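# Unload three sand cores from the mould onto plywood

## Task

Remove three sand cores from the mould: the elongated core with the rounded nose, and the two upright cores with blades that stand in the mould half on the robot's right. Set all three down on the plywood boards next to the mould and release them. The other two cores must stay upright in the mould.

## Robot and tools

Robot: two 6-joint arms with parallel grippers, left_arm and right_arm. Joint order in every row and every per-joint list: waist, shoulder, elbow, wrist pitch, wrist yaw, wrist roll. Stated ranges in rad: waist -2.618 to 3.054, shoulder 0.000 to 3.142, elbow 0.000 to 3.142, wrist pitch -1.571 to 1.571, wrist yaw -1.571 to 1.571, wrist roll -2.094 to 2.094. The true limit of any joint may differ by up to 0.059 rad either way.

Frames: the scene frame has its origin on the table surface, halfway between the nominal arm bases, with +z up and +x reaching out over the table. left_arm sits on the +y side and right_arm on the -y side; these names do not match left and right in the images. Calibrated bases: left_arm at (+0.031, +0.345, 0) m, quat_wxyz (+1.000, 0, 0, +0.008); right_arm at (+0.030, -0.335, 0) m, quat_wxyz (+1.000, 0, 0, -0.014). Hand positions, orientations and wrist-camera poses are reported in each arm's own base frame; the table and fixed cameras use the scene frame. Reported hand poses can be off by a few cm, worse at full reach. Gripper: fingers point along its +z, close along its y; end_effector_position is the midpoint between the pads, roughly 1 cm short of the tips.

The row: every motion command uses rows of 14 numbers, each within [-1, 1], covering both arms even if one stays still: left_arm's 6 joint values then its opening, then right_arm's 6 joint values then its opening. Joint values are offsets, not poses: they count from the Joint targets shown at the start of that action (or move), never from the previous row. Scale: 1.0 equals 2.224 rad for waist, shoulder and elbow, and 8.485 rad for the three wrist joints. Opening is absolute: +1 fully open, -1 shut. Writing 0 for an opening is a real command, so resend the current value to leave a gripper alone. Writing 0 for all of an arm's joints re-commands its current Joint targets.

execute_actions(actions, cameras): actions is a list of actions; each action is a table of up to 15 rows, one per 1/30 s step, and a shorter table repeats its last row to fill 15 steps. Offsets do not reset within a call: a repeated offset in the next action moves the joint further. If an action would push any joint more than 0.059 rad outward beyond its stated range, that action is rejected for both arms; a malformed action, or a first action failing this test against the latest state, rejects the whole call. Images return only for an empty actions list or when cameras names them (cam_left_wrist, cam_right_wrist, or ["all"]).

move(target, speed, blend, opening_speed, grip_force, blocking, cameras): target is one 14-number row or a list of up to 15 rows; every row's offsets count from the same Joint targets at the call's start. All joints travel together, so the hand traces a curve, with no collision avoidance. speed is in rad/s for the joint with farthest to go, 0.01 to 12.57, default 0.5 (one value or one per target). blend in rad rounds corners between listed targets; 0 stops at each. opening_speed (0.2 or more, opening units per second) ramps the fingers; use it to close gently. grip_force sets the per-pad force limit, 10 to 50 N, one value or one per arm; it persists, and lower values close slowly. blocking=false returns early while the motion continues. The result adds a move: line, e.g. done, off_target, moving, held or fault, plus limits=held if steps were withheld. done does not prove contact or its absence.

wait(seconds 0 to 10) lets time pass holding the last command. stop() brakes a running move. zoom_image(camera, region=[x0,y0,x1,y1]) enlarges part of the latest image of a wrist camera, region at most 504 by 504 px, origin top-left; images are 896x504. finished_scene(scene) ends the current scene, given its number; it cannot be undone.

Result lines: Joint positions (rad, then finger gap in m, 0.094 open), Joint velocities (may read within noise or be omitted), Joint targets (the base for your next offsets), Joint torques (N m, noisy, include arm weight; first three wrap at ±28), grip_measured (finger opening on the command scale; reads slightly wide when empty, a bit narrow when squeezing), grip_effort_nm (gripper motor effort, negative closing, not pad force), Tool commands, joint sent to its limit, joint command not followed (clearance check altered targets), MOTOR HOT and OVER-TEMPERATURE FAULT.

Motion limits: per step a target may lead the measured angle by at most 0.339 rad (first three joints) or 2.2 rad (wrist joints), and targets that would put the gripper over 200 mm from where it is get scaled back, so big moves need several actions. Tiny moves may not start. If an arm is stopped against something, command its targets back past its measured positions to release the push.

Grasping: above about 20 N a closing grip jumps to the force limit; to release, command an opening well above grip_measured. Avoid: dropping cores or releasing them while moving, knocking cores over or off the table, striking the mould, table or other fixtures, letting the two arms press or one gripper close on the other's fingers, and snagging the wrist-camera cables (cable contact counts as the hand touching). Holding loads, long stretched reaches, or pushing at unreachable poses heats motors; at 90 °C the arm folds and idles. A loose object may occasionally get a small push from outside.

Each tool is called as name(argument=value, ...) on one line, values as JSON.

## Session

execute_actions(actions=[])

Scene clock: 0.00 s.
left_arm: end_effector_position=(+0.3628, -0.0246, +0.2019) grip_measured=+1.000 grip_effort_nm=n/a end_effector_quat_wxyz=(+0.567, -0.059, +0.819, -0.064) | right_arm: end_effector_position=(+0.3464, +0.0128, +0.2780) grip_measured=+1.000 grip_effort_nm=n/a end_effector_quat_wxyz=(+0.512, -0.227, +0.829, +0.002)
Joint positions: left_arm=[-0.096 1.023 0.565 0.102 -0.051 -0.204 0.094] | right_arm=[-0.157 1.051 1.019 -0.506 -0.374 -0.477 0.094]
Joint velocities: within noise
Joint torques (N m): no reading
Heat: left arm: 34 °C; right arm: 36 °C.
Joint targets: left_arm=[-0.096 1.015 0.574 0.108 -0.052 -0.203] | right_arm=[-0.157 1.043 1.031 -0.504 -0.378 -0.476]
Tool commands: left_gripper/opening=+1.0 right_gripper/opening=+1.0

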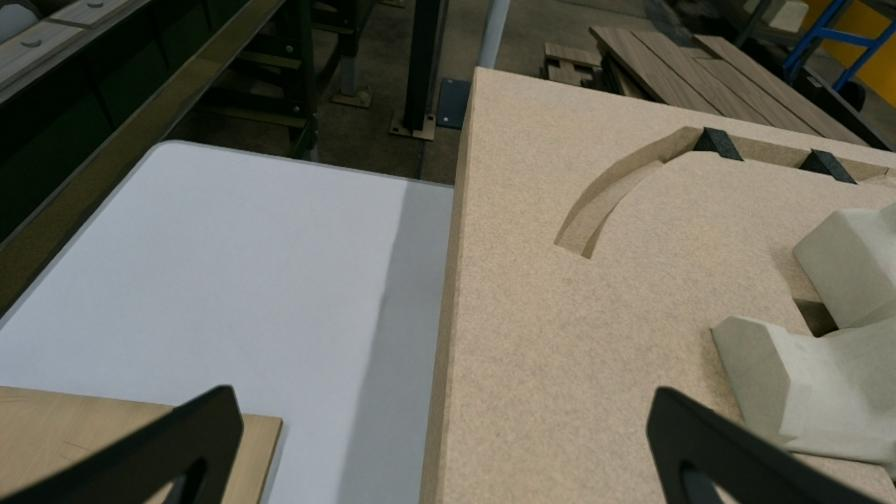

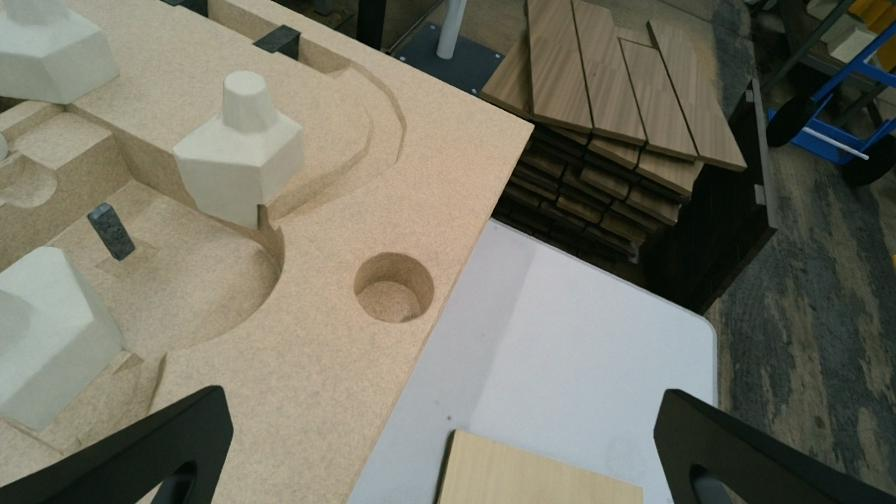

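move(target=[0.0432,0.263,0.5962,-0.1659,0.0061,0.0239,1,0.0706,0.2504,0.3907,-0.0938,0.0445,0.0561,1], cameras=["all"])

Scene clock: 20.30 s.
left_arm: end_effector_position=(+0.3763, -0.0004, +0.2986) grip_measured=+1.000 grip_effort_nm=0.03 end_effector_quat_wxyz=(+0.280, +0.000, +0.960, +0.002) | right_arm: end_effector_position=(+0.3781, -0.0004, +0.2962) grip_measured=+1.000 grip_effort_nm=0.03 end_effector_quat_wxyz=(+0.278, -0.002, +0.960, +0.001)
Joint positions: left_arm=[-0.008 1.586 1.876 -1.293 -0.008 -0.006 0.094] | right_arm=[-0.007 1.591 1.871 -1.286 -0.006 -0.008 0.094]
Joint torques (N m): left_arm=[0.69 -4.68 6.68 1.41 0.1 0.02] | right_arm=[0.54 -4.9 7.54 0.82 0.05 0.02]
Heat: left arm: 36 °C; right arm: 38 °C.
Joint targets: left_arm=[0.000 1.600 1.900 -1.300 0.000 0.000] | right_arm=[0.000 1.600 1.900 -1.300 -0.001 0.000]
move: done

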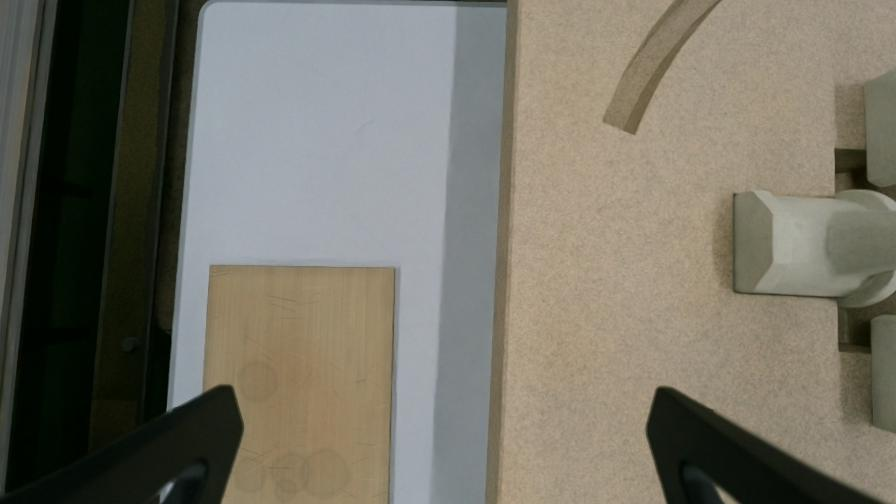

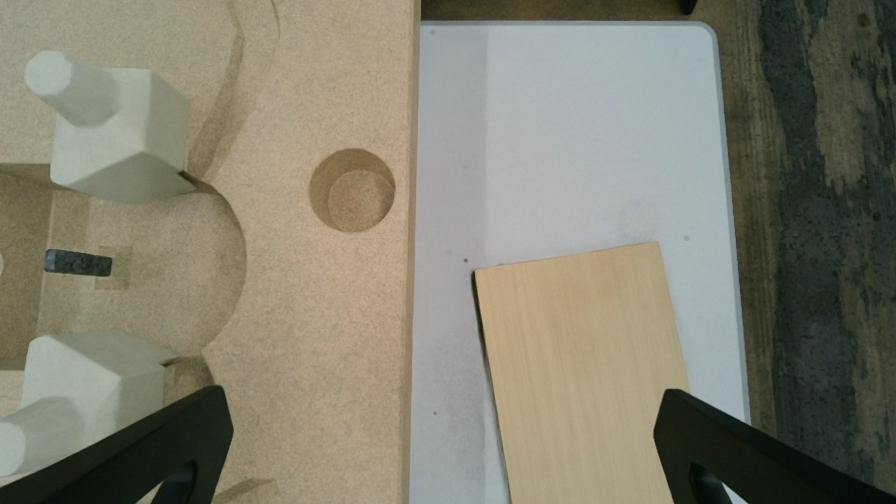

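move(target=[-0.2248,0,0.0899,-0.0291,0,0,1,0.18,0,0.0899,-0.0291,0,0,1], cameras=["all"])

Scene clock: 39.70 s.
left_arm: end_effector_position=(+0.2976, -0.1598, +0.3335) grip_measured=+1.000 grip_effort_nm=0.04 end_effector_quat_wxyz=(+0.250, +0.235, +0.937, -0.063) | right_arm: end_effector_position=(+0.3126, +0.1329, +0.3322) grip_measured=+1.000 grip_effort_nm=0.03 end_effector_quat_wxyz=(+0.253, -0.194, +0.946, +0.052)
Joint positions: left_arm=[-0.497 1.59 2.08 -1.539 -0.002 -0.005 0.094] | right_arm=[0.397 1.593 2.076 -1.532 -0.003 -0.007 0.094]
Joint torques (N m): left_arm=[-0.18 -4.25 5.68 1.33 0.03 -0.02] | right_arm=[0.21 -4.4 6.43 0.77 0.01 0.04]
Heat: left arm: 37 °C; right arm: 37 °C.
Joint targets: left_arm=[-0.500 1.600 2.100 -1.547 0.000 0.000] | right_arm=[0.400 1.600 2.100 -1.547 -0.001 0.000]
move: done

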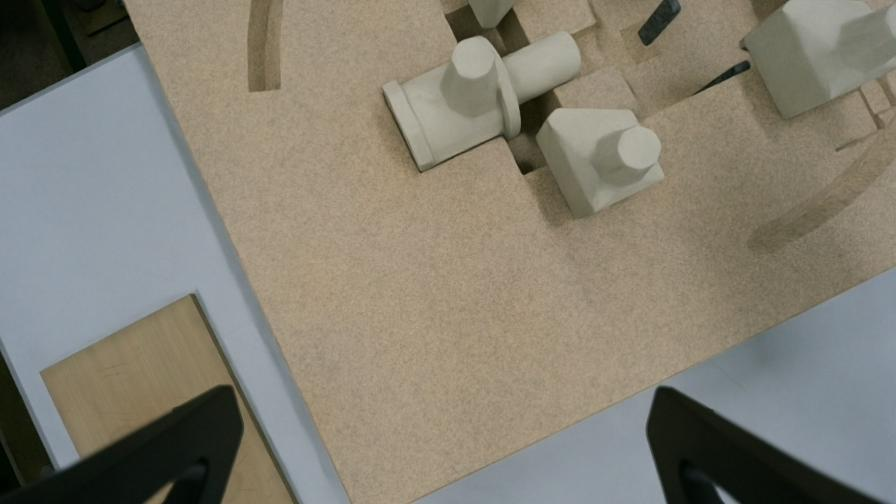

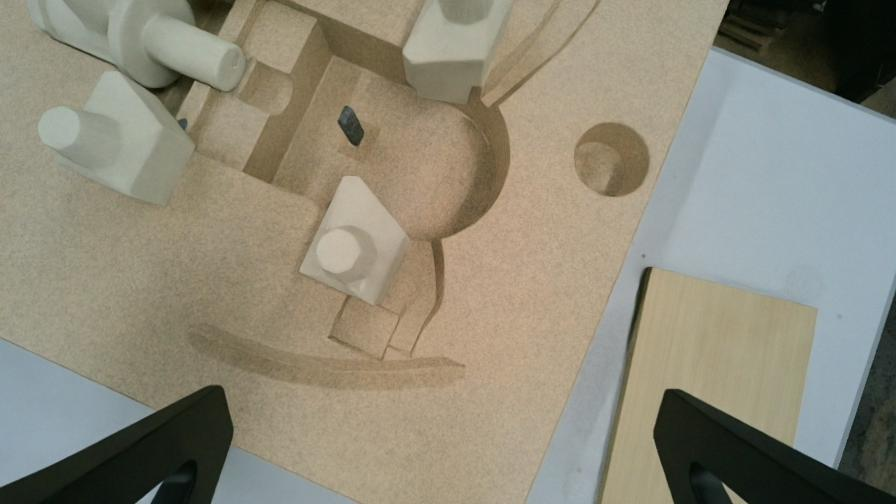

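zoom_image(camera="cam_right_wrist", region=[250, 120, 530, 380])

zoom_image(camera="cam_right_wrist", region=[340, 0, 620, 200])

zoom_image(camera="cam_left_wrist", region=[360, 0, 896, 260])

Scaled by 1.800.

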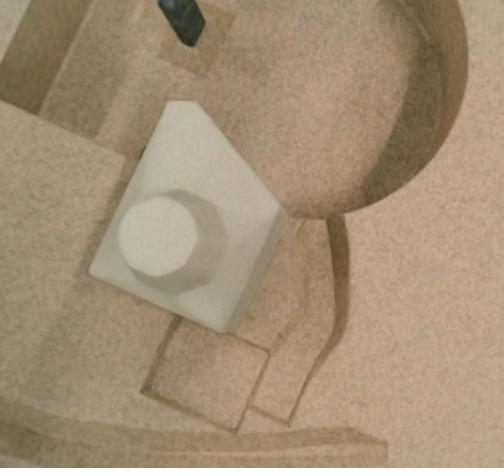

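Scaled by 1.800.

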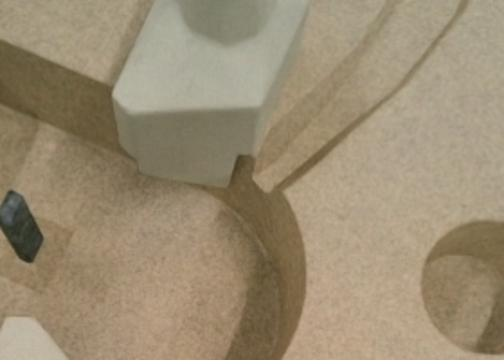

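Region (360, 0, 896, 260) is 536x260 pixels. A region can be at most 504 by 504 pixels.

move(target=[0,0,0.17,0,0,0,1,0,0,0.17,0,0,0,1], cameras=["all"])

zoom_image(camera="cam_right_wrist", region=[0, 0, 504, 504])

zoom_image(camera="cam_left_wrist", region=[390, 0, 894, 504])

Scene clock: 51.33 s.
left_arm: end_effector_position=(+0.2943, -0.1580, +0.4522) grip_measured=+1.000 grip_effort_nm=0.04 end_effector_quat_wxyz=(+0.420, +0.219, +0.874, -0.107) | right_arm: end_effector_position=(+0.3095, +0.1316, +0.4519) grip_measured=+1.000 grip_effort_nm=0.03 end_effector_quat_wxyz=(+0.426, -0.182, +0.882, +0.086)
Joint positions: left_arm=[-0.497 1.595 2.466 -1.545 -0.002 -0.005 0.094] | right_arm=[0.397 1.598 2.464 -1.538 -0.003 -0.007 0.094]
Joint torques (N m): left_arm=[-0.2 -3.44 3.81 1.9 0.05 0] | right_arm=[0.24 -3.73 4.37 1.24 0.02 0.04]
Heat: left arm: 36 °C; right arm: 37 °C.
Joint targets: left_arm=[-0.500 1.600 2.478 -1.547 0.000 0.000] | right_arm=[0.400 1.600 2.478 -1.547 -0.001 0.000]
move: done

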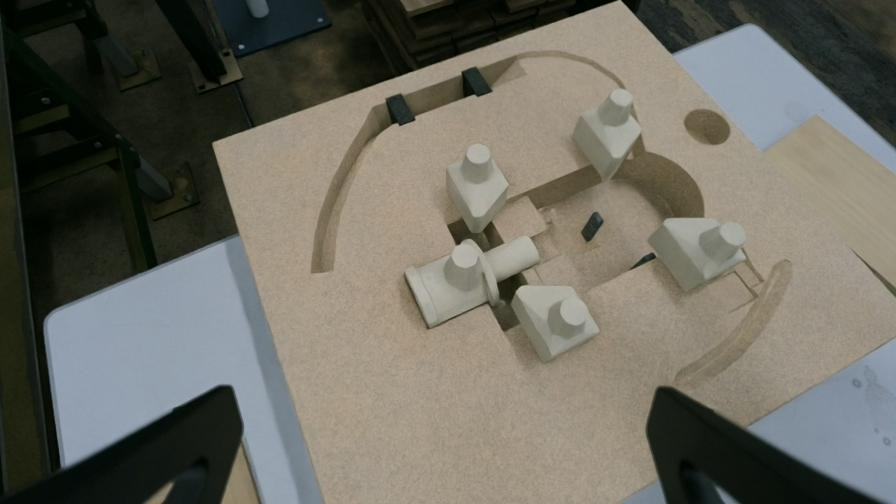

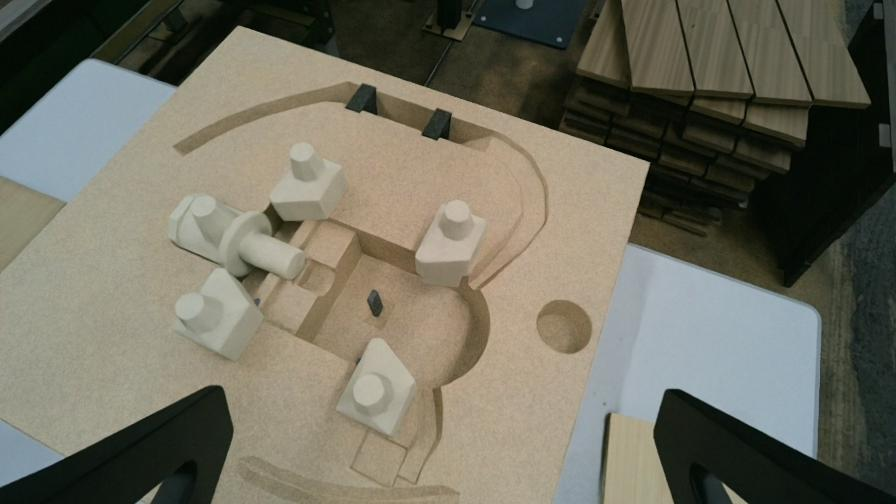

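Scaled by 1.000.

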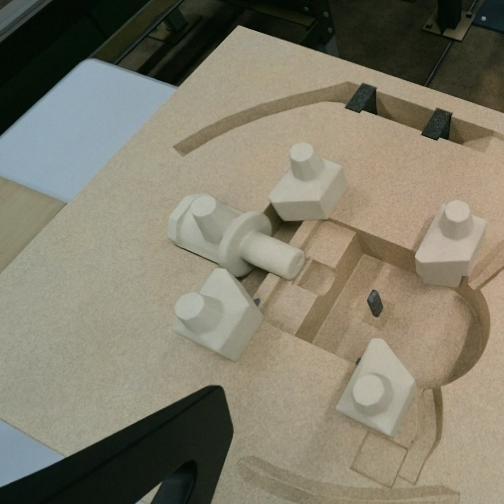

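Scaled by 1.000.

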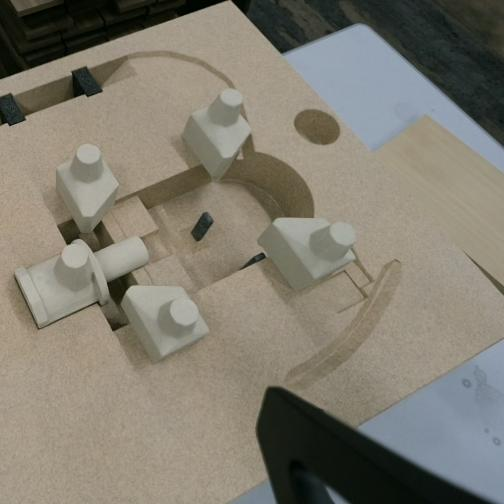

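move(target=[-0.2082,-0.2046,-0.8287,0.2,0,0,1,-0.25,0,0,0,0,0,1], cameras=["all"])

zoom_image(camera="cam_left_wrist", region=[250, 0, 650, 400])

Scene clock: 110.20 s.
left_arm: end_effector_position=(+0.2256, -0.3171, +0.1892) grip_measured=+1.000 grip_effort_nm=0.03 end_effector_quat_wxyz=(+0.486, +0.383, +0.744, -0.253) | right_arm: end_effector_position=(+0.3327, -0.0488, +0.4519) grip_measured=+1.000 grip_effort_nm=0.03 end_effector_quat_wxyz=(+0.433, +0.064, +0.898, -0.033)
Joint positions: left_arm=[-0.956 1.173 0.641 0.122 -0.001 -0.005 0.094] | right_arm=[-0.15 1.598 2.464 -1.538 -0.003 -0.007 0.094]
Joint torques (N m): left_arm=[-0.5 -5.34 5.2 2.43 0.04 -0.01] | right_arm=[-0.4 -3.64 4.38 1.23 0.02 0.04]
Heat: left arm: 39 °C; right arm: 38 °C.
Joint targets: left_arm=[-0.963 1.145 0.635 0.150 0.000 0.000] | right_arm=[-0.156 1.600 2.478 -1.547 0.000 0.000]
move: done

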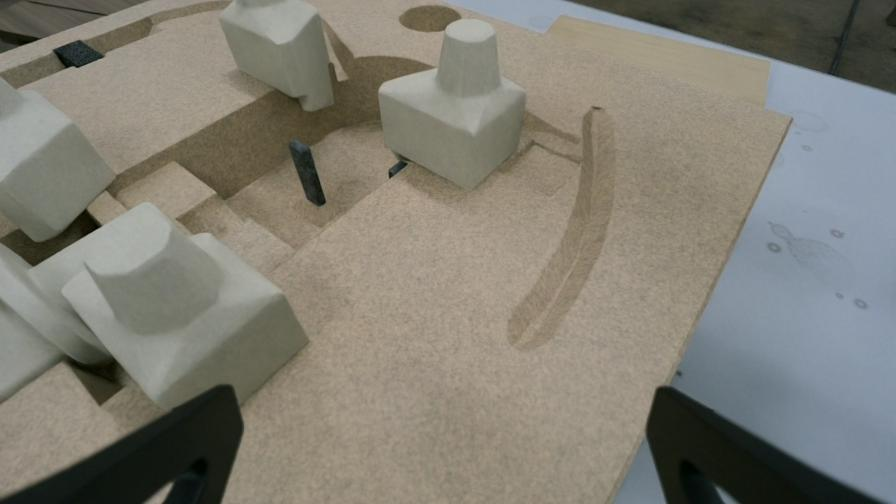

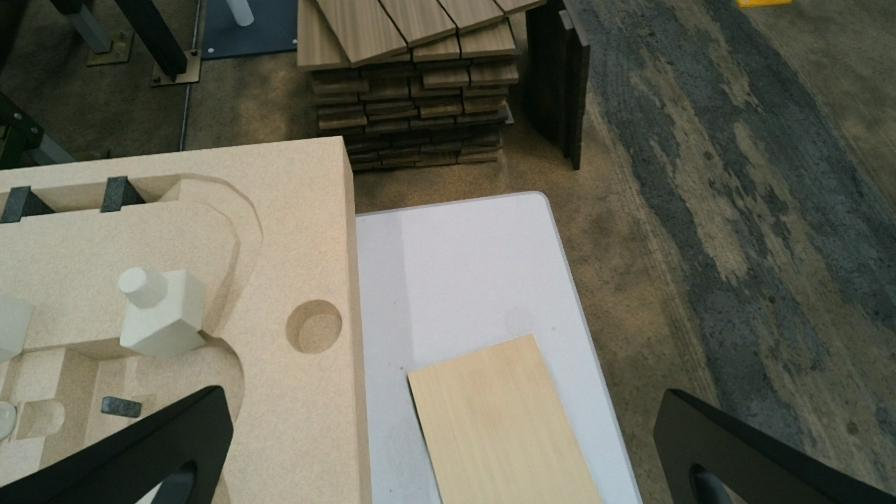

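Scaled by 1.260.

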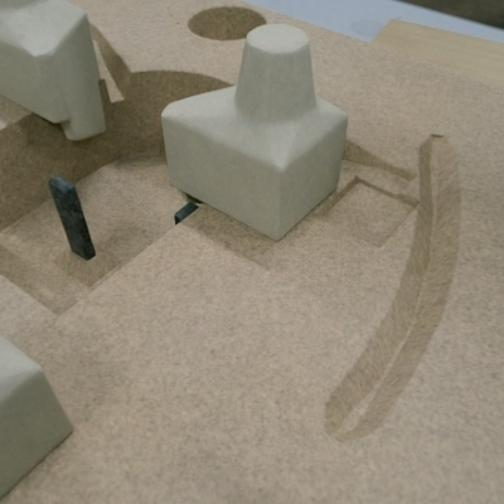

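move(target=[[0.433,0.2046,0.6587,-0.2,0,0,1,0,0,0,0,0,0,1],[0.433,0.2046,0.6587,-0.2,0,0,1,0.1587,-0.1156,-0.7392,0.1892,-0.0973,-0.0403,1]], blend=[0.3,0], cameras=["cam_right_wrist"], speed=0.8)

Scene clock: 173.87 s.
left_arm: end_effector_position=(+0.3370, -0.0016, +0.3336) grip_measured=+1.000 grip_effort_nm=0.03 end_effector_quat_wxyz=(+0.258, +0.001, +0.966, -0.002) | right_arm: end_effector_position=(+0.3474, +0.2015, +0.2118) grip_measured=+1.000 grip_effort_nm=0.03 end_effector_quat_wxyz=(+0.491, -0.397, +0.712, +0.306)
Joint positions: left_arm=[-0.007 1.587 2.078 -1.54 0.001 -0.005 0.094] | right_arm=[0.192 1.368 0.838 0.03 -0.81 -0.328 0.094]
Joint torques (N m): left_arm=[0.58 -4.08 5.82 1.34 0.03 -0.03] | right_arm=[0.47 -6.71 5.79 1.54 -0.39 -0.19]
Heat: left arm: 42 °C; right arm: 39 °C.
Joint targets: left_arm=[0.000 1.600 2.100 -1.547 0.000 0.000] | right_arm=[0.197 1.343 0.834 0.058 -0.826 -0.342]
move: done
Images, in order (width x height): cam_right_wrist 896x504.

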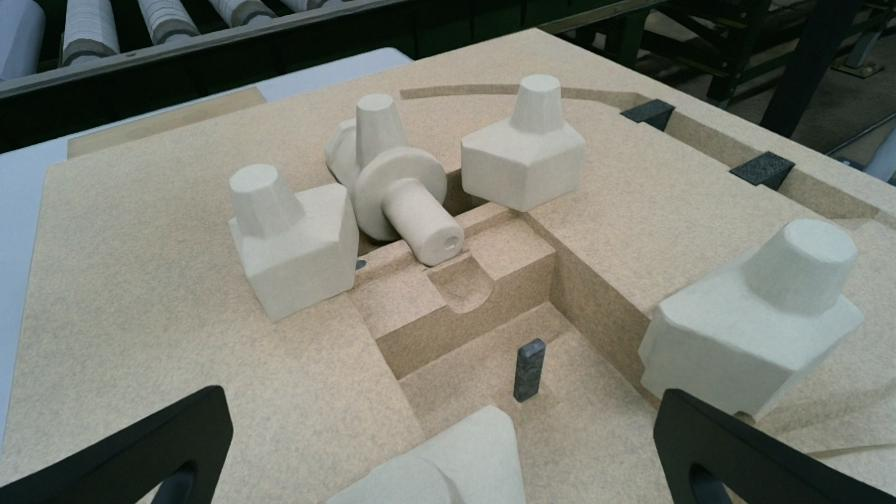

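move(target=[0,0,0,0,0,0,1,0.0085,0.0162,-0.0576,0.0229,0,0,1], cameras=["cam_right_wrist"])

Scene clock: 199.53 s.
left_arm: end_effector_position=(+0.3370, -0.0016, +0.3336) grip_measured=+1.000 grip_effort_nm=0.03 end_effector_quat_wxyz=(+0.258, +0.001, +0.966, -0.002) | right_arm: end_effector_position=(+0.3391, +0.2070, +0.1928) grip_measured=+1.000 grip_effort_nm=0.02 end_effector_quat_wxyz=(+0.513, -0.411, +0.690, +0.303)
Joint positions: left_arm=[-0.007 1.587 2.078 -1.54 0.001 -0.005 0.094] | right_arm=[0.21 1.373 0.714 0.224 -0.811 -0.329 0.094]
Joint torques (N m): left_arm=[0.66 -4.04 5.87 1.33 0.01 0] | right_arm=[0.53 -4.03 5.37 1.56 -0.3 -0.19]
Heat: left arm: 38 °C; right arm: 40 °C.
Joint targets: left_arm=[0.000 1.600 2.100 -1.547 0.000 0.000] | right_arm=[0.216 1.379 0.706 0.252 -0.826 -0.342]
move: done
Images, in order (width x height): cam_right_wrist 896x504.

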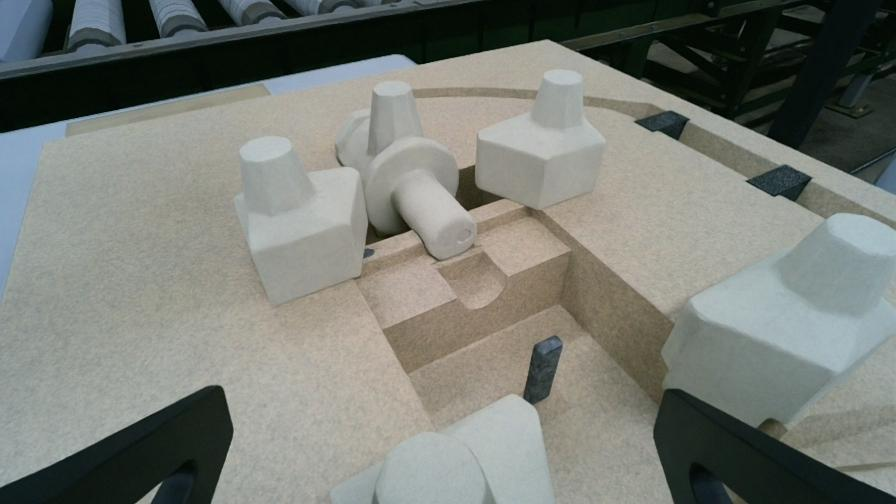

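move(target=[0,0,0,0,0,0,1,0.0036,0.0339,-0.027,0.016,0,0,1], cameras=["cam_right_wrist"], speed=0.3)

Scene clock: 210.93 s.
left_arm: end_effector_position=(+0.3370, -0.0016, +0.3336) grip_measured=+1.000 grip_effort_nm=0.03 end_effector_quat_wxyz=(+0.258, +0.001, +0.966, -0.002) | right_arm: end_effector_position=(+0.3410, +0.2103, +0.1659) grip_measured=+1.000 grip_effort_nm=0.02 end_effector_quat_wxyz=(+0.512, -0.413, +0.688, +0.305)
Joint positions: left_arm=[-0.007 1.587 2.078 -1.54 0.001 -0.005 0.094] | right_arm=[0.217 1.448 0.653 0.36 -0.812 -0.329 0.094]
Joint torques (N m): left_arm=[0.59 -4.03 5.78 1.32 0.02 0] | right_arm=[0.61 -4.29 5.07 1.57 -0.3 -0.18]
Heat: left arm: 38 °C; right arm: 41 °C.
Joint targets: left_arm=[0.000 1.600 2.100 -1.547 0.000 0.000] | right_arm=[0.224 1.455 0.646 0.388 -0.826 -0.342]
move: done
Images, in order (width x height): cam_right_wrist 896x504.

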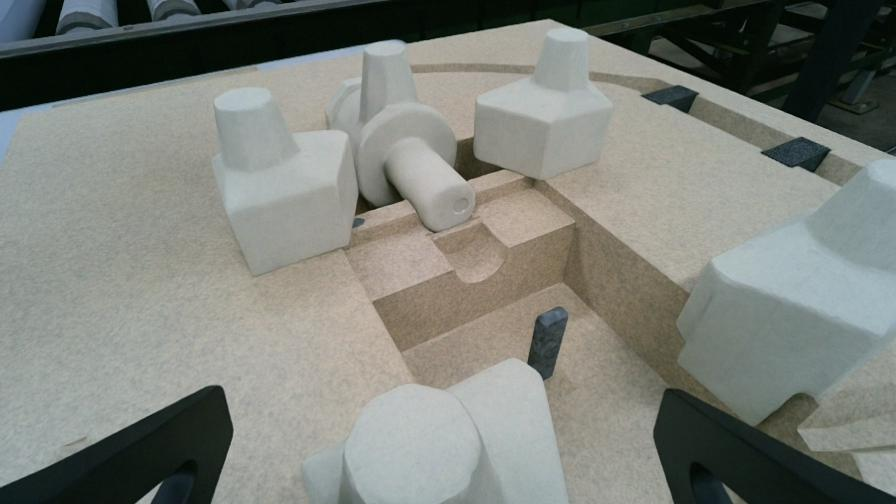

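move(target=[0,0,0,0,0,0,1,0,-0.0125,-0.0144,0.001,0,0,1], cameras=["cam_right_wrist"], speed=0.3)

Scene clock: 218.07 s.
left_arm: end_effector_position=(+0.3370, -0.0016, +0.3336) grip_measured=+1.000 grip_effort_nm=0.03 end_effector_quat_wxyz=(+0.258, +0.001, +0.966, -0.002) | right_arm: end_effector_position=(+0.3352, +0.2090, +0.1556) grip_measured=+1.000 grip_effort_nm=0.02 end_effector_quat_wxyz=(+0.504, -0.411, +0.695, +0.308)
Joint positions: left_arm=[-0.007 1.587 2.078 -1.54 0.001 -0.005 0.094] | right_arm=[0.217 1.448 0.623 0.368 -0.812 -0.329 0.094]
Joint torques (N m): left_arm=[0.65 -4.07 5.7 1.33 0.02 -0.01] | right_arm=[0.54 -6.43 4.88 1.62 -0.31 -0.19]
Heat: left arm: 37 °C; right arm: 41 °C.
Joint targets: left_arm=[0.000 1.600 2.100 -1.547 0.000 0.000] | right_arm=[0.224 1.427 0.614 0.397 -0.826 -0.342]
move: done
Images, in order (width x height): cam_right_wrist 896x504.

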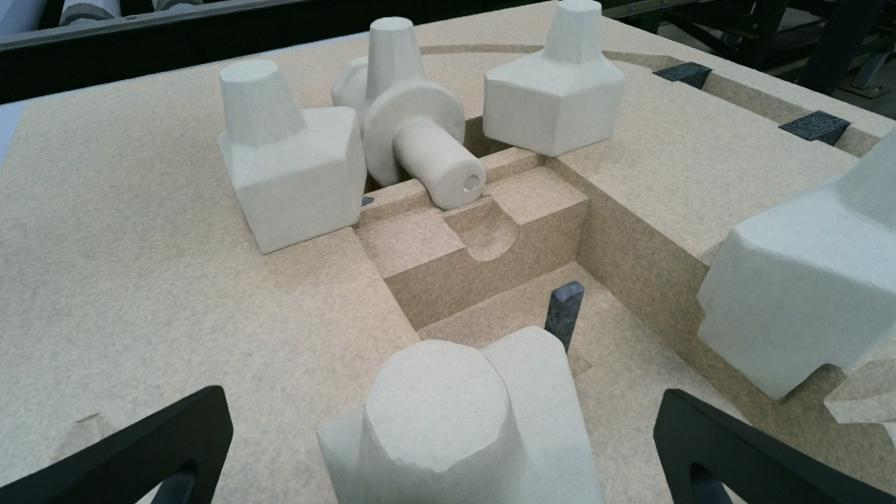

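move(target=[0,0,0,0,0,0,1,0,-0.0144,0,-0.0022,0,0,1], cameras=["cam_right_wrist"], speed=0.3)

Scene clock: 223.73 s.
left_arm: end_effector_position=(+0.3370, -0.0016, +0.3336) grip_measured=+1.000 grip_effort_nm=0.03 end_effector_quat_wxyz=(+0.258, +0.001, +0.966, -0.002) | right_arm: end_effector_position=(+0.3340, +0.2088, +0.1659) grip_measured=+1.000 grip_effort_nm=0.02 end_effector_quat_wxyz=(+0.515, -0.414, +0.686, +0.304)
Joint positions: left_arm=[-0.007 1.587 2.078 -1.54 0.001 -0.005 0.094] | right_arm=[0.217 1.419 0.623 0.369 -0.813 -0.329 0.094]
Joint torques (N m): left_arm=[0.54 -4.07 5.82 1.34 0.01 0] | right_arm=[0.61 -6.6 4.94 1.41 -0.29 -0.18]
Heat: left arm: 37 °C; right arm: 41 °C.
Joint targets: left_arm=[0.000 1.600 2.100 -1.547 0.000 0.000] | right_arm=[0.224 1.395 0.614 0.378 -0.826 -0.342]
move: done
Images, in order (width x height): cam_right_wrist 896x504.

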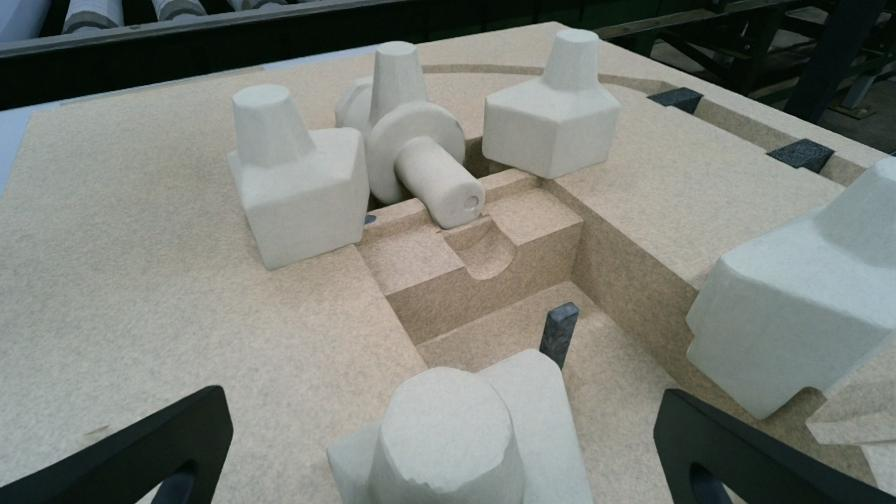

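move(target=[0,0,0,0,0,0,1,0,0,0,0,0,0,-0.8], cameras=["cam_right_wrist"], grip_force=25, opening_speed=0.5)

Scene clock: 231.77 s.
left_arm: end_effector_position=(+0.3370, -0.0016, +0.3336) grip_measured=+1.000 grip_effort_nm=0.03 end_effector_quat_wxyz=(+0.258, +0.001, +0.966, -0.002) | right_arm: end_effector_position=(+0.3340, +0.2088, +0.1659) grip_measured=-0.352 grip_effort_nm=-0.45 end_effector_quat_wxyz=(+0.515, -0.414, +0.686, +0.304)
Joint positions: left_arm=[-0.007 1.587 2.078 -1.54 0.001 -0.005 0.094] | right_arm=[0.217 1.419 0.623 0.369 -0.813 -0.329 0.03]
Joint torques (N m): left_arm=[0.66 -4.08 5.74 1.34 0.02 0] | right_arm=[0.62 -6.58 4.94 1.4 -0.29 -0.18]
Heat: left arm: 37 °C; right arm: 41 °C.
Joint targets: left_arm=[0.000 1.600 2.100 -1.547 0.000 0.000] | right_arm=[0.224 1.395 0.614 0.378 -0.826 -0.342]
grip_force (N): 25, 25
move: done
Images, in order (width x height): cam_right_wrist 896x504.

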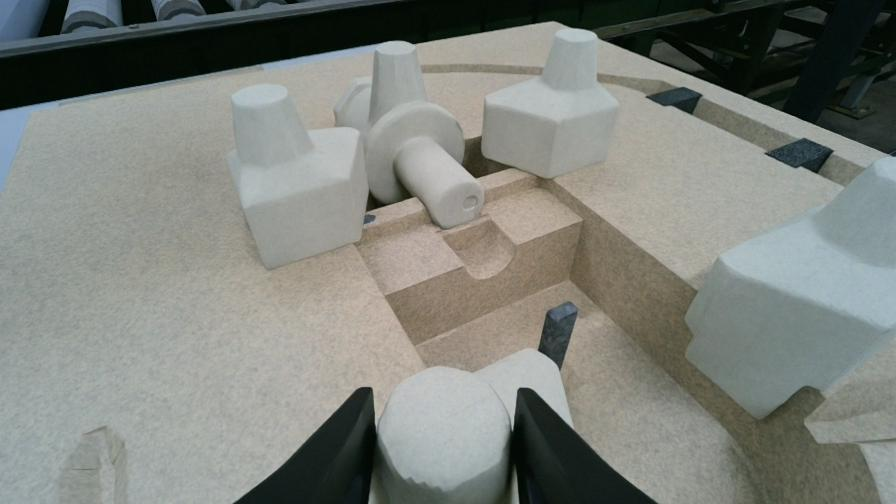

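move(target=[[0,0,0,0,0,0,1,0,-0.0508,0.0782,-0.0338,0,0,-0.8],[0,0,0,0,0,0,1,0,-0.0656,0.2118,-0.0727,0,0,-0.8]], cameras=["cam_right_wrist"], grip_force=35, speed=[0.15,0.25])

Scene clock: 240.50 s.
left_arm: end_effector_position=(+0.3370, -0.0016, +0.3336) grip_measured=+1.000 grip_effort_nm=0.03 end_effector_quat_wxyz=(+0.258, +0.001, +0.966, -0.002) | right_arm: end_effector_position=(+0.3306, +0.2051, +0.2660) grip_measured=-0.367 grip_effort_nm=-0.72 end_effector_quat_wxyz=(+0.472, -0.403, +0.722, +0.306)
Joint positions: left_arm=[-0.007 1.587 2.078 -1.54 0.001 -0.005 0.094] | right_arm=[0.217 1.288 1.034 -0.293 -0.789 -0.342 0.03]
Joint torques (N m): left_arm=[0.65 -4.07 5.74 1.35 0.02 0] | right_arm=[0.59 -7.38 10.37 1.79 -0.56 -0.04]
Heat: left arm: 37 °C; right arm: 41 °C.
Joint targets: left_arm=[0.000 1.600 2.100 -1.547 0.000 0.000] | right_arm=[0.224 1.249 1.085 -0.239 -0.826 -0.342]
grip_force (N): 35, 35
move: off_target (right_arm); right_arm: the wrist pitch is farthest, 0.054 rad from its target
Images, in order (width x height): cam_right_wrist 896x504.

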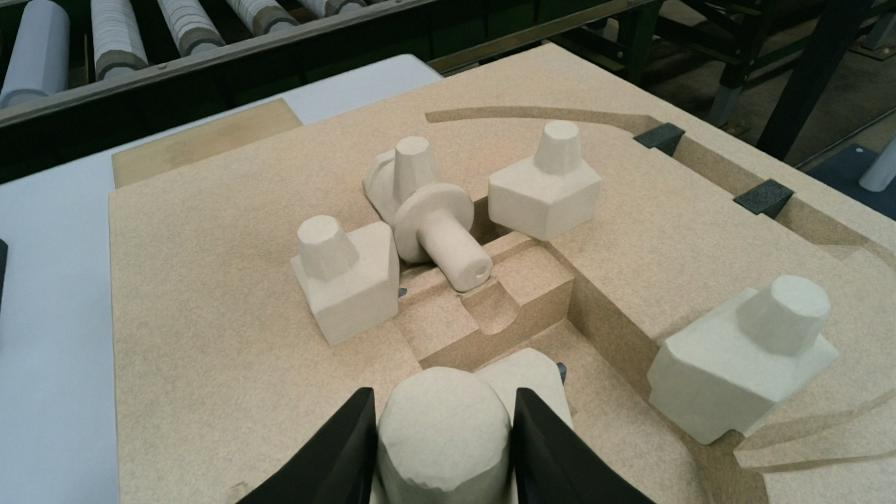

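move(target=[-0.42,-0.2046,-0.6587,0.2413,0,0,1,0,0,0,0,0,0,-0.8], cameras=["cam_left_wrist"], speed=0.8)

zoom_image(camera="cam_left_wrist", region=[300, 0, 800, 400])

Scene clock: 247.30 s.
left_arm: end_effector_position=(+0.2458, -0.3271, +0.2773) grip_measured=+1.000 grip_effort_nm=0.03 end_effector_quat_wxyz=(+0.615, +0.323, +0.649, -0.310) | right_arm: end_effector_position=(+0.3306, +0.2051, +0.2659) grip_measured=-0.367 grip_effort_nm=-0.73 end_effector_quat_wxyz=(+0.472, -0.403, +0.722, +0.306)
Joint positions: left_arm=[-0.928 1.169 0.643 0.475 0.001 -0.005 0.094] | right_arm=[0.217 1.288 1.034 -0.293 -0.789 -0.342 0.03]
Joint torques (N m): left_arm=[-0.38 -5.12 5.2 2.48 0.01 0.02] | right_arm=[0.58 -7.38 10.39 1.78 -0.55 -0.04]
Heat: left arm: 37 °C; right arm: 42 °C.
Joint targets: left_arm=[-0.934 1.145 0.635 0.501 0.000 0.000] | right_arm=[0.224 1.249 1.085 -0.239 -0.826 -0.342]
grip_force (N): 35, 35
move: off_target (right_arm); right_arm: the wrist pitch is farthest, 0.054 rad from its target
Images, in order (width x height): cam_left_wrist 896x504.

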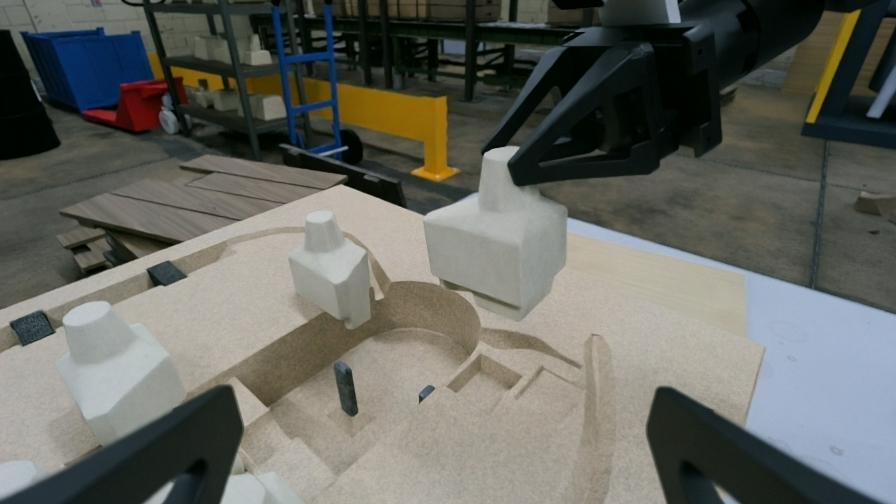

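Scaled by 1.008.

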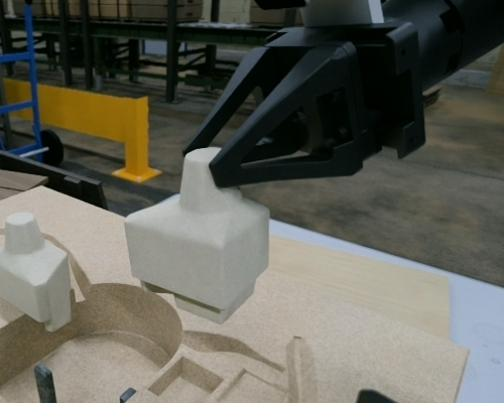

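move(target=[0,0,0,0,0,0,1,-0.1736,0.1675,0.135,-0.0626,0.1327,-0.1448,-0.8], cameras=["all"], speed=0.5)

Scene clock: 284.27 s.
left_arm: end_effector_position=(+0.2458, -0.3271, +0.2775) grip_measured=+1.000 grip_effort_nm=0.03 end_effector_quat_wxyz=(+0.615, +0.323, +0.649, -0.310) | right_arm: end_effector_position=(+0.3869, -0.1099, +0.1529) grip_measured=-0.367 grip_effort_nm=-0.72 end_effector_quat_wxyz=(+0.057, -0.594, +0.758, -0.264)
Joint positions: left_arm=[-0.928 1.169 0.643 0.476 0.001 -0.005 0.094] | right_arm=[-0.16 1.625 1.333 -0.796 0.267 -1.557 0.03]
Joint torques (N m): left_arm=[-0.32 -5.04 5.19 2.52 0 0] | right_arm=[-0.28 -6.78 10.11 1.07 0.43 -0.19]
Heat: left arm: 46 °C; right arm: 44 °C.
Joint targets: left_arm=[-0.934 1.145 0.635 0.501 0.000 0.000] | right_arm=[-0.162 1.622 1.385 -0.770 0.300 -1.571]
grip_force (N): 35, 35
move: off_target (right_arm); right_arm: the elbow is farthest, 0.053 rad from its target

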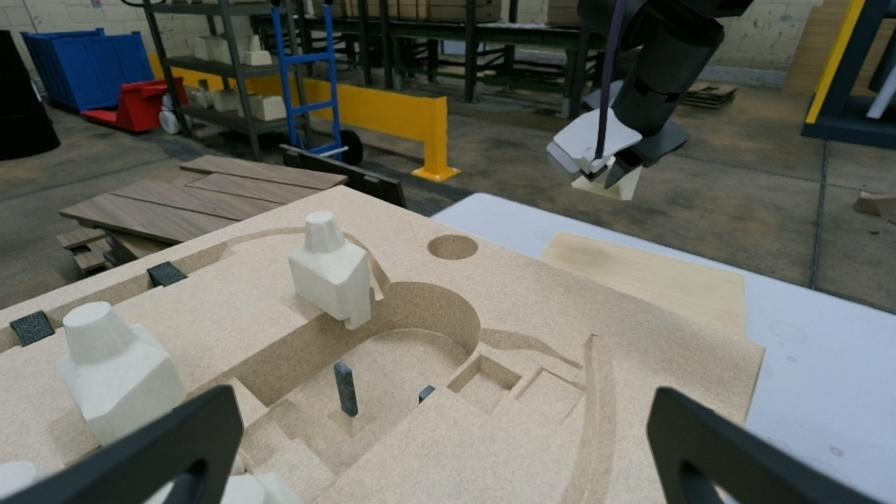

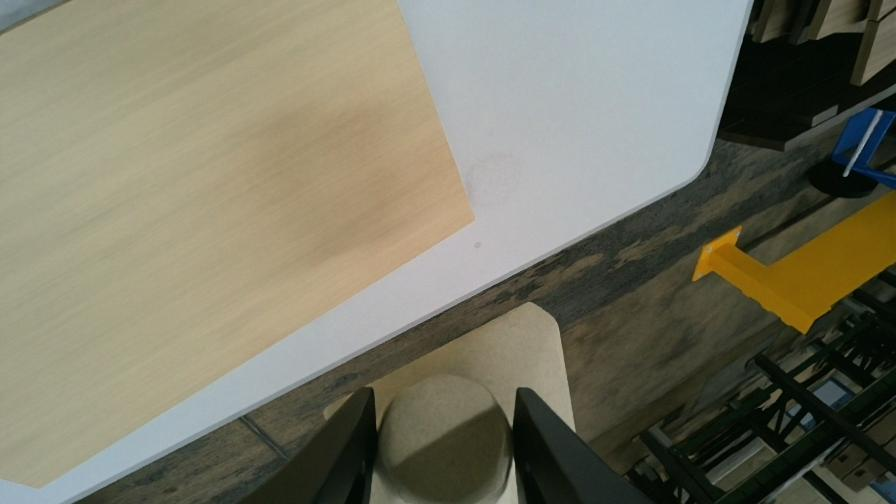

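move(target=[0,0,0,0,0,0,1,0,0.0364,-0.1192,0.0382,0,0,-0.8], cameras=["all"], speed=0.3)

zoom_image(camera="cam_left_wrist", region=[500, 100, 800, 300])

Scene clock: 292.30 s.
left_arm: end_effector_position=(+0.2458, -0.3271, +0.2775) grip_measured=+1.000 grip_effort_nm=0.03 end_effector_quat_wxyz=(+0.615, +0.323, +0.649, -0.310) | right_arm: end_effector_position=(+0.3907, -0.1108, +0.0752) grip_measured=-0.367 grip_effort_nm=-0.72 end_effector_quat_wxyz=(+0.052, -0.596, +0.758, -0.261)
Joint positions: left_arm=[-0.928 1.169 0.643 0.476 0.001 -0.005 0.094] | right_arm=[-0.16 1.707 1.113 -0.504 0.269 -1.558 0.03]
Joint torques (N m): left_arm=[-0.46 -5.04 5.14 2.52 0.02 -0.02] | right_arm=[-0.17 -7.31 6.12 1.39 0.4 -0.19]
Heat: left arm: 47 °C; right arm: 43 °C.
Joint targets: left_arm=[-0.934 1.145 0.635 0.501 0.000 0.000] | right_arm=[-0.162 1.702 1.120 -0.446 0.300 -1.571]
grip_force (N): 35, 35
move: off_target (right_arm); right_arm: the wrist pitch is farthest, 0.058 rad from its target

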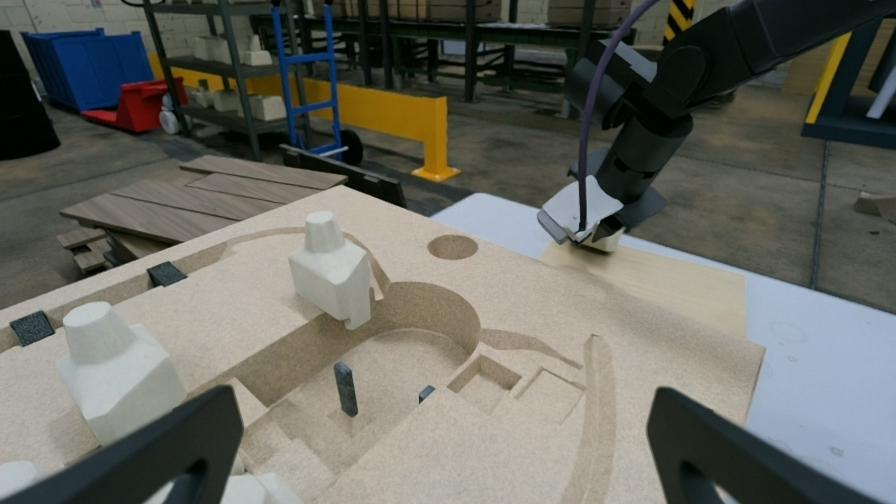

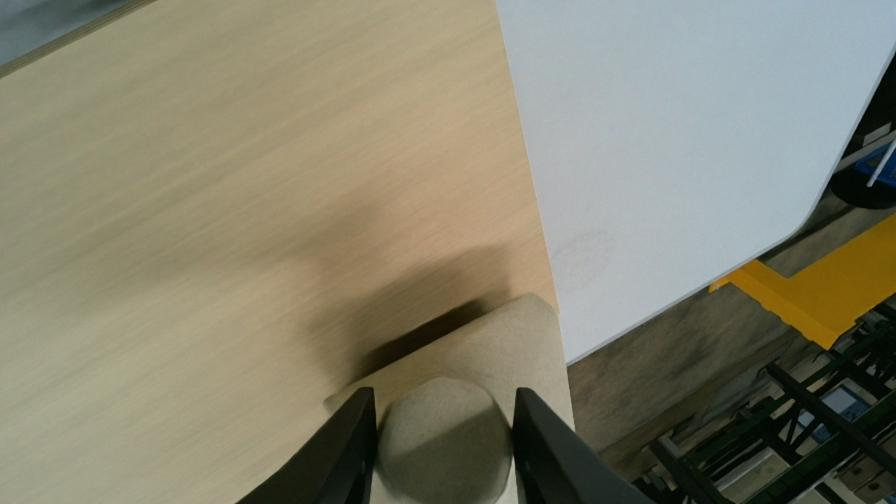

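Scaled by 1.680.

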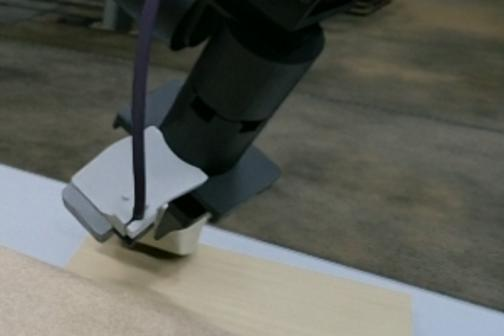

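move(target=[0,0,0,0,0,0,1,0,-0.035,-0.075,0.0138,0,0,-0.8], cameras=["all"], speed=0.2)

zoom_image(camera="cam_left_wrist", region=[500, 100, 800, 300])

Scene clock: 299.90 s.
left_arm: end_effector_position=(+0.2458, -0.3271, +0.2775) grip_measured=+1.000 grip_effort_nm=0.03 end_effector_quat_wxyz=(+0.615, +0.323, +0.649, -0.310) | right_arm: end_effector_position=(+0.3771, -0.1106, +0.0574) grip_measured=-0.367 grip_effort_nm=-0.72 end_effector_quat_wxyz=(+0.061, -0.593, +0.753, -0.280)
Joint positions: left_arm=[-0.928 1.169 0.643 0.476 0.001 -0.005 0.094] | right_arm=[-0.16 1.662 0.96 -0.353 0.281 -1.569 0.03]
Joint torques (N m): left_arm=[-0.39 -5.14 5.16 2.49 0 0] | right_arm=[-0.18 -9.52 4.89 1.11 0.3 -0.06]
Heat: left arm: 47 °C; right arm: 43 °C.
Joint targets: left_arm=[-0.934 1.145 0.635 0.501 0.000 0.000] | right_arm=[-0.162 1.624 0.953 -0.329 0.300 -1.571]
grip_force (N): 35, 35
move: off_target (right_arm); right_arm: the shoulder is farthest, 0.038 rad from its target

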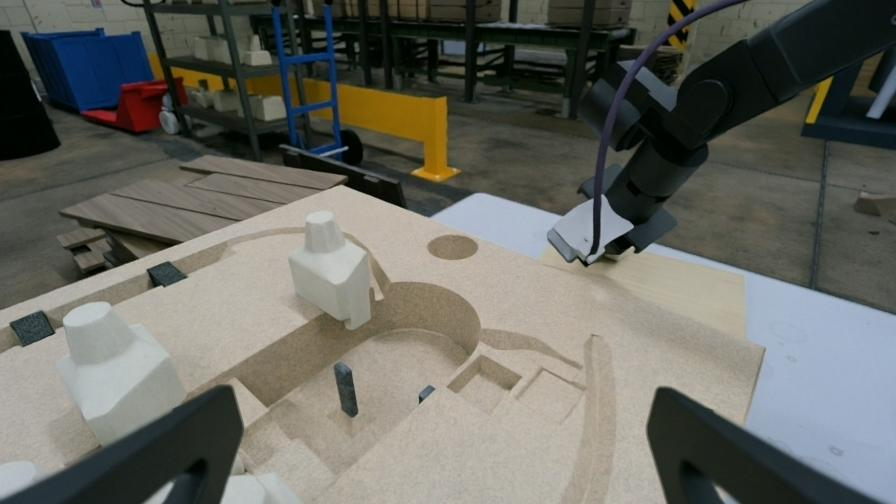

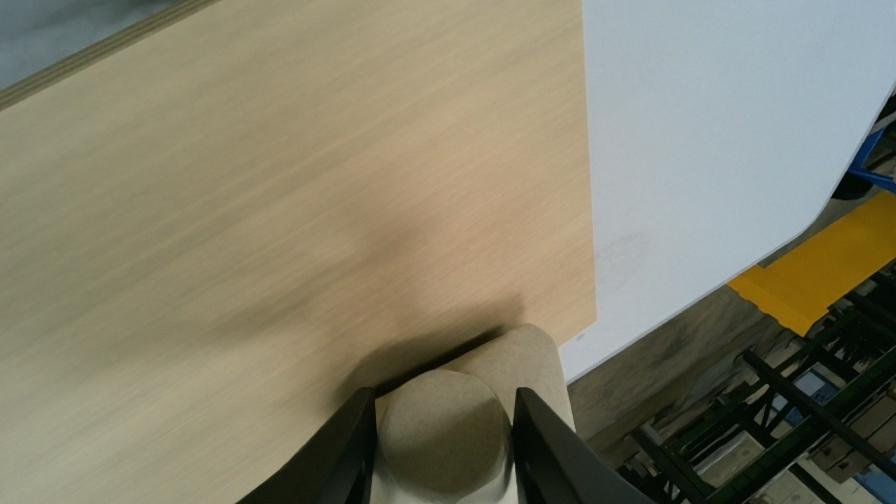

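Scaled by 1.680.

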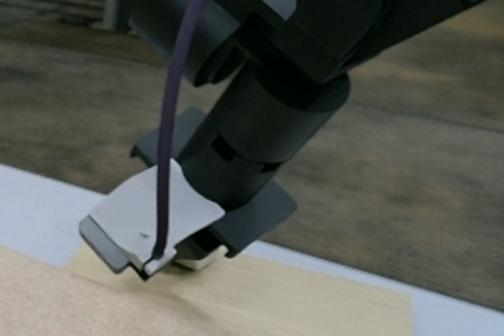

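move(target=[0,0,0,0,0,0,1,0,0,-0.0202,0.0053,0,0,-0.8], cameras=["cam_right_wrist"], speed=0.1, grip_force=25)

Scene clock: 312.63 s.
left_arm: end_effector_position=(+0.2458, -0.3271, +0.2775) grip_measured=+1.000 grip_effort_nm=0.03 end_effector_quat_wxyz=(+0.615, +0.323, +0.649, -0.310) | right_arm: end_effector_position=(+0.3752, -0.1105, +0.0511) grip_measured=-0.367 grip_effort_nm=-0.54 end_effector_quat_wxyz=(+0.066, -0.591, +0.751, -0.286)
Joint positions: left_arm=[-0.928 1.169 0.643 0.476 0.001 -0.005 0.094] | right_arm=[-0.16 1.658 0.918 -0.298 0.282 -1.572 0.03]
Joint torques (N m): left_arm=[-0.35 -5.09 5.12 2.51 0.01 -0.02] | right_arm=[-0.17 -9.07 4.57 1.05 0.28 -0.02]
Heat: left arm: 48 °C; right arm: 41 °C.
Joint targets: left_arm=[-0.934 1.145 0.635 0.501 0.000 0.000] | right_arm=[-0.162 1.625 0.908 -0.284 0.300 -1.570]
grip_force (N): 25, 25
move: done
Images, in order (width x height): cam_right_wrist 896x504.

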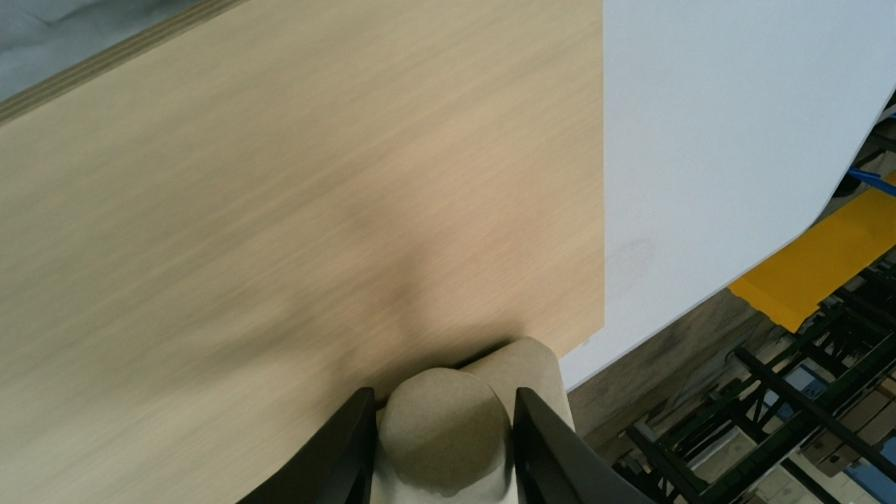

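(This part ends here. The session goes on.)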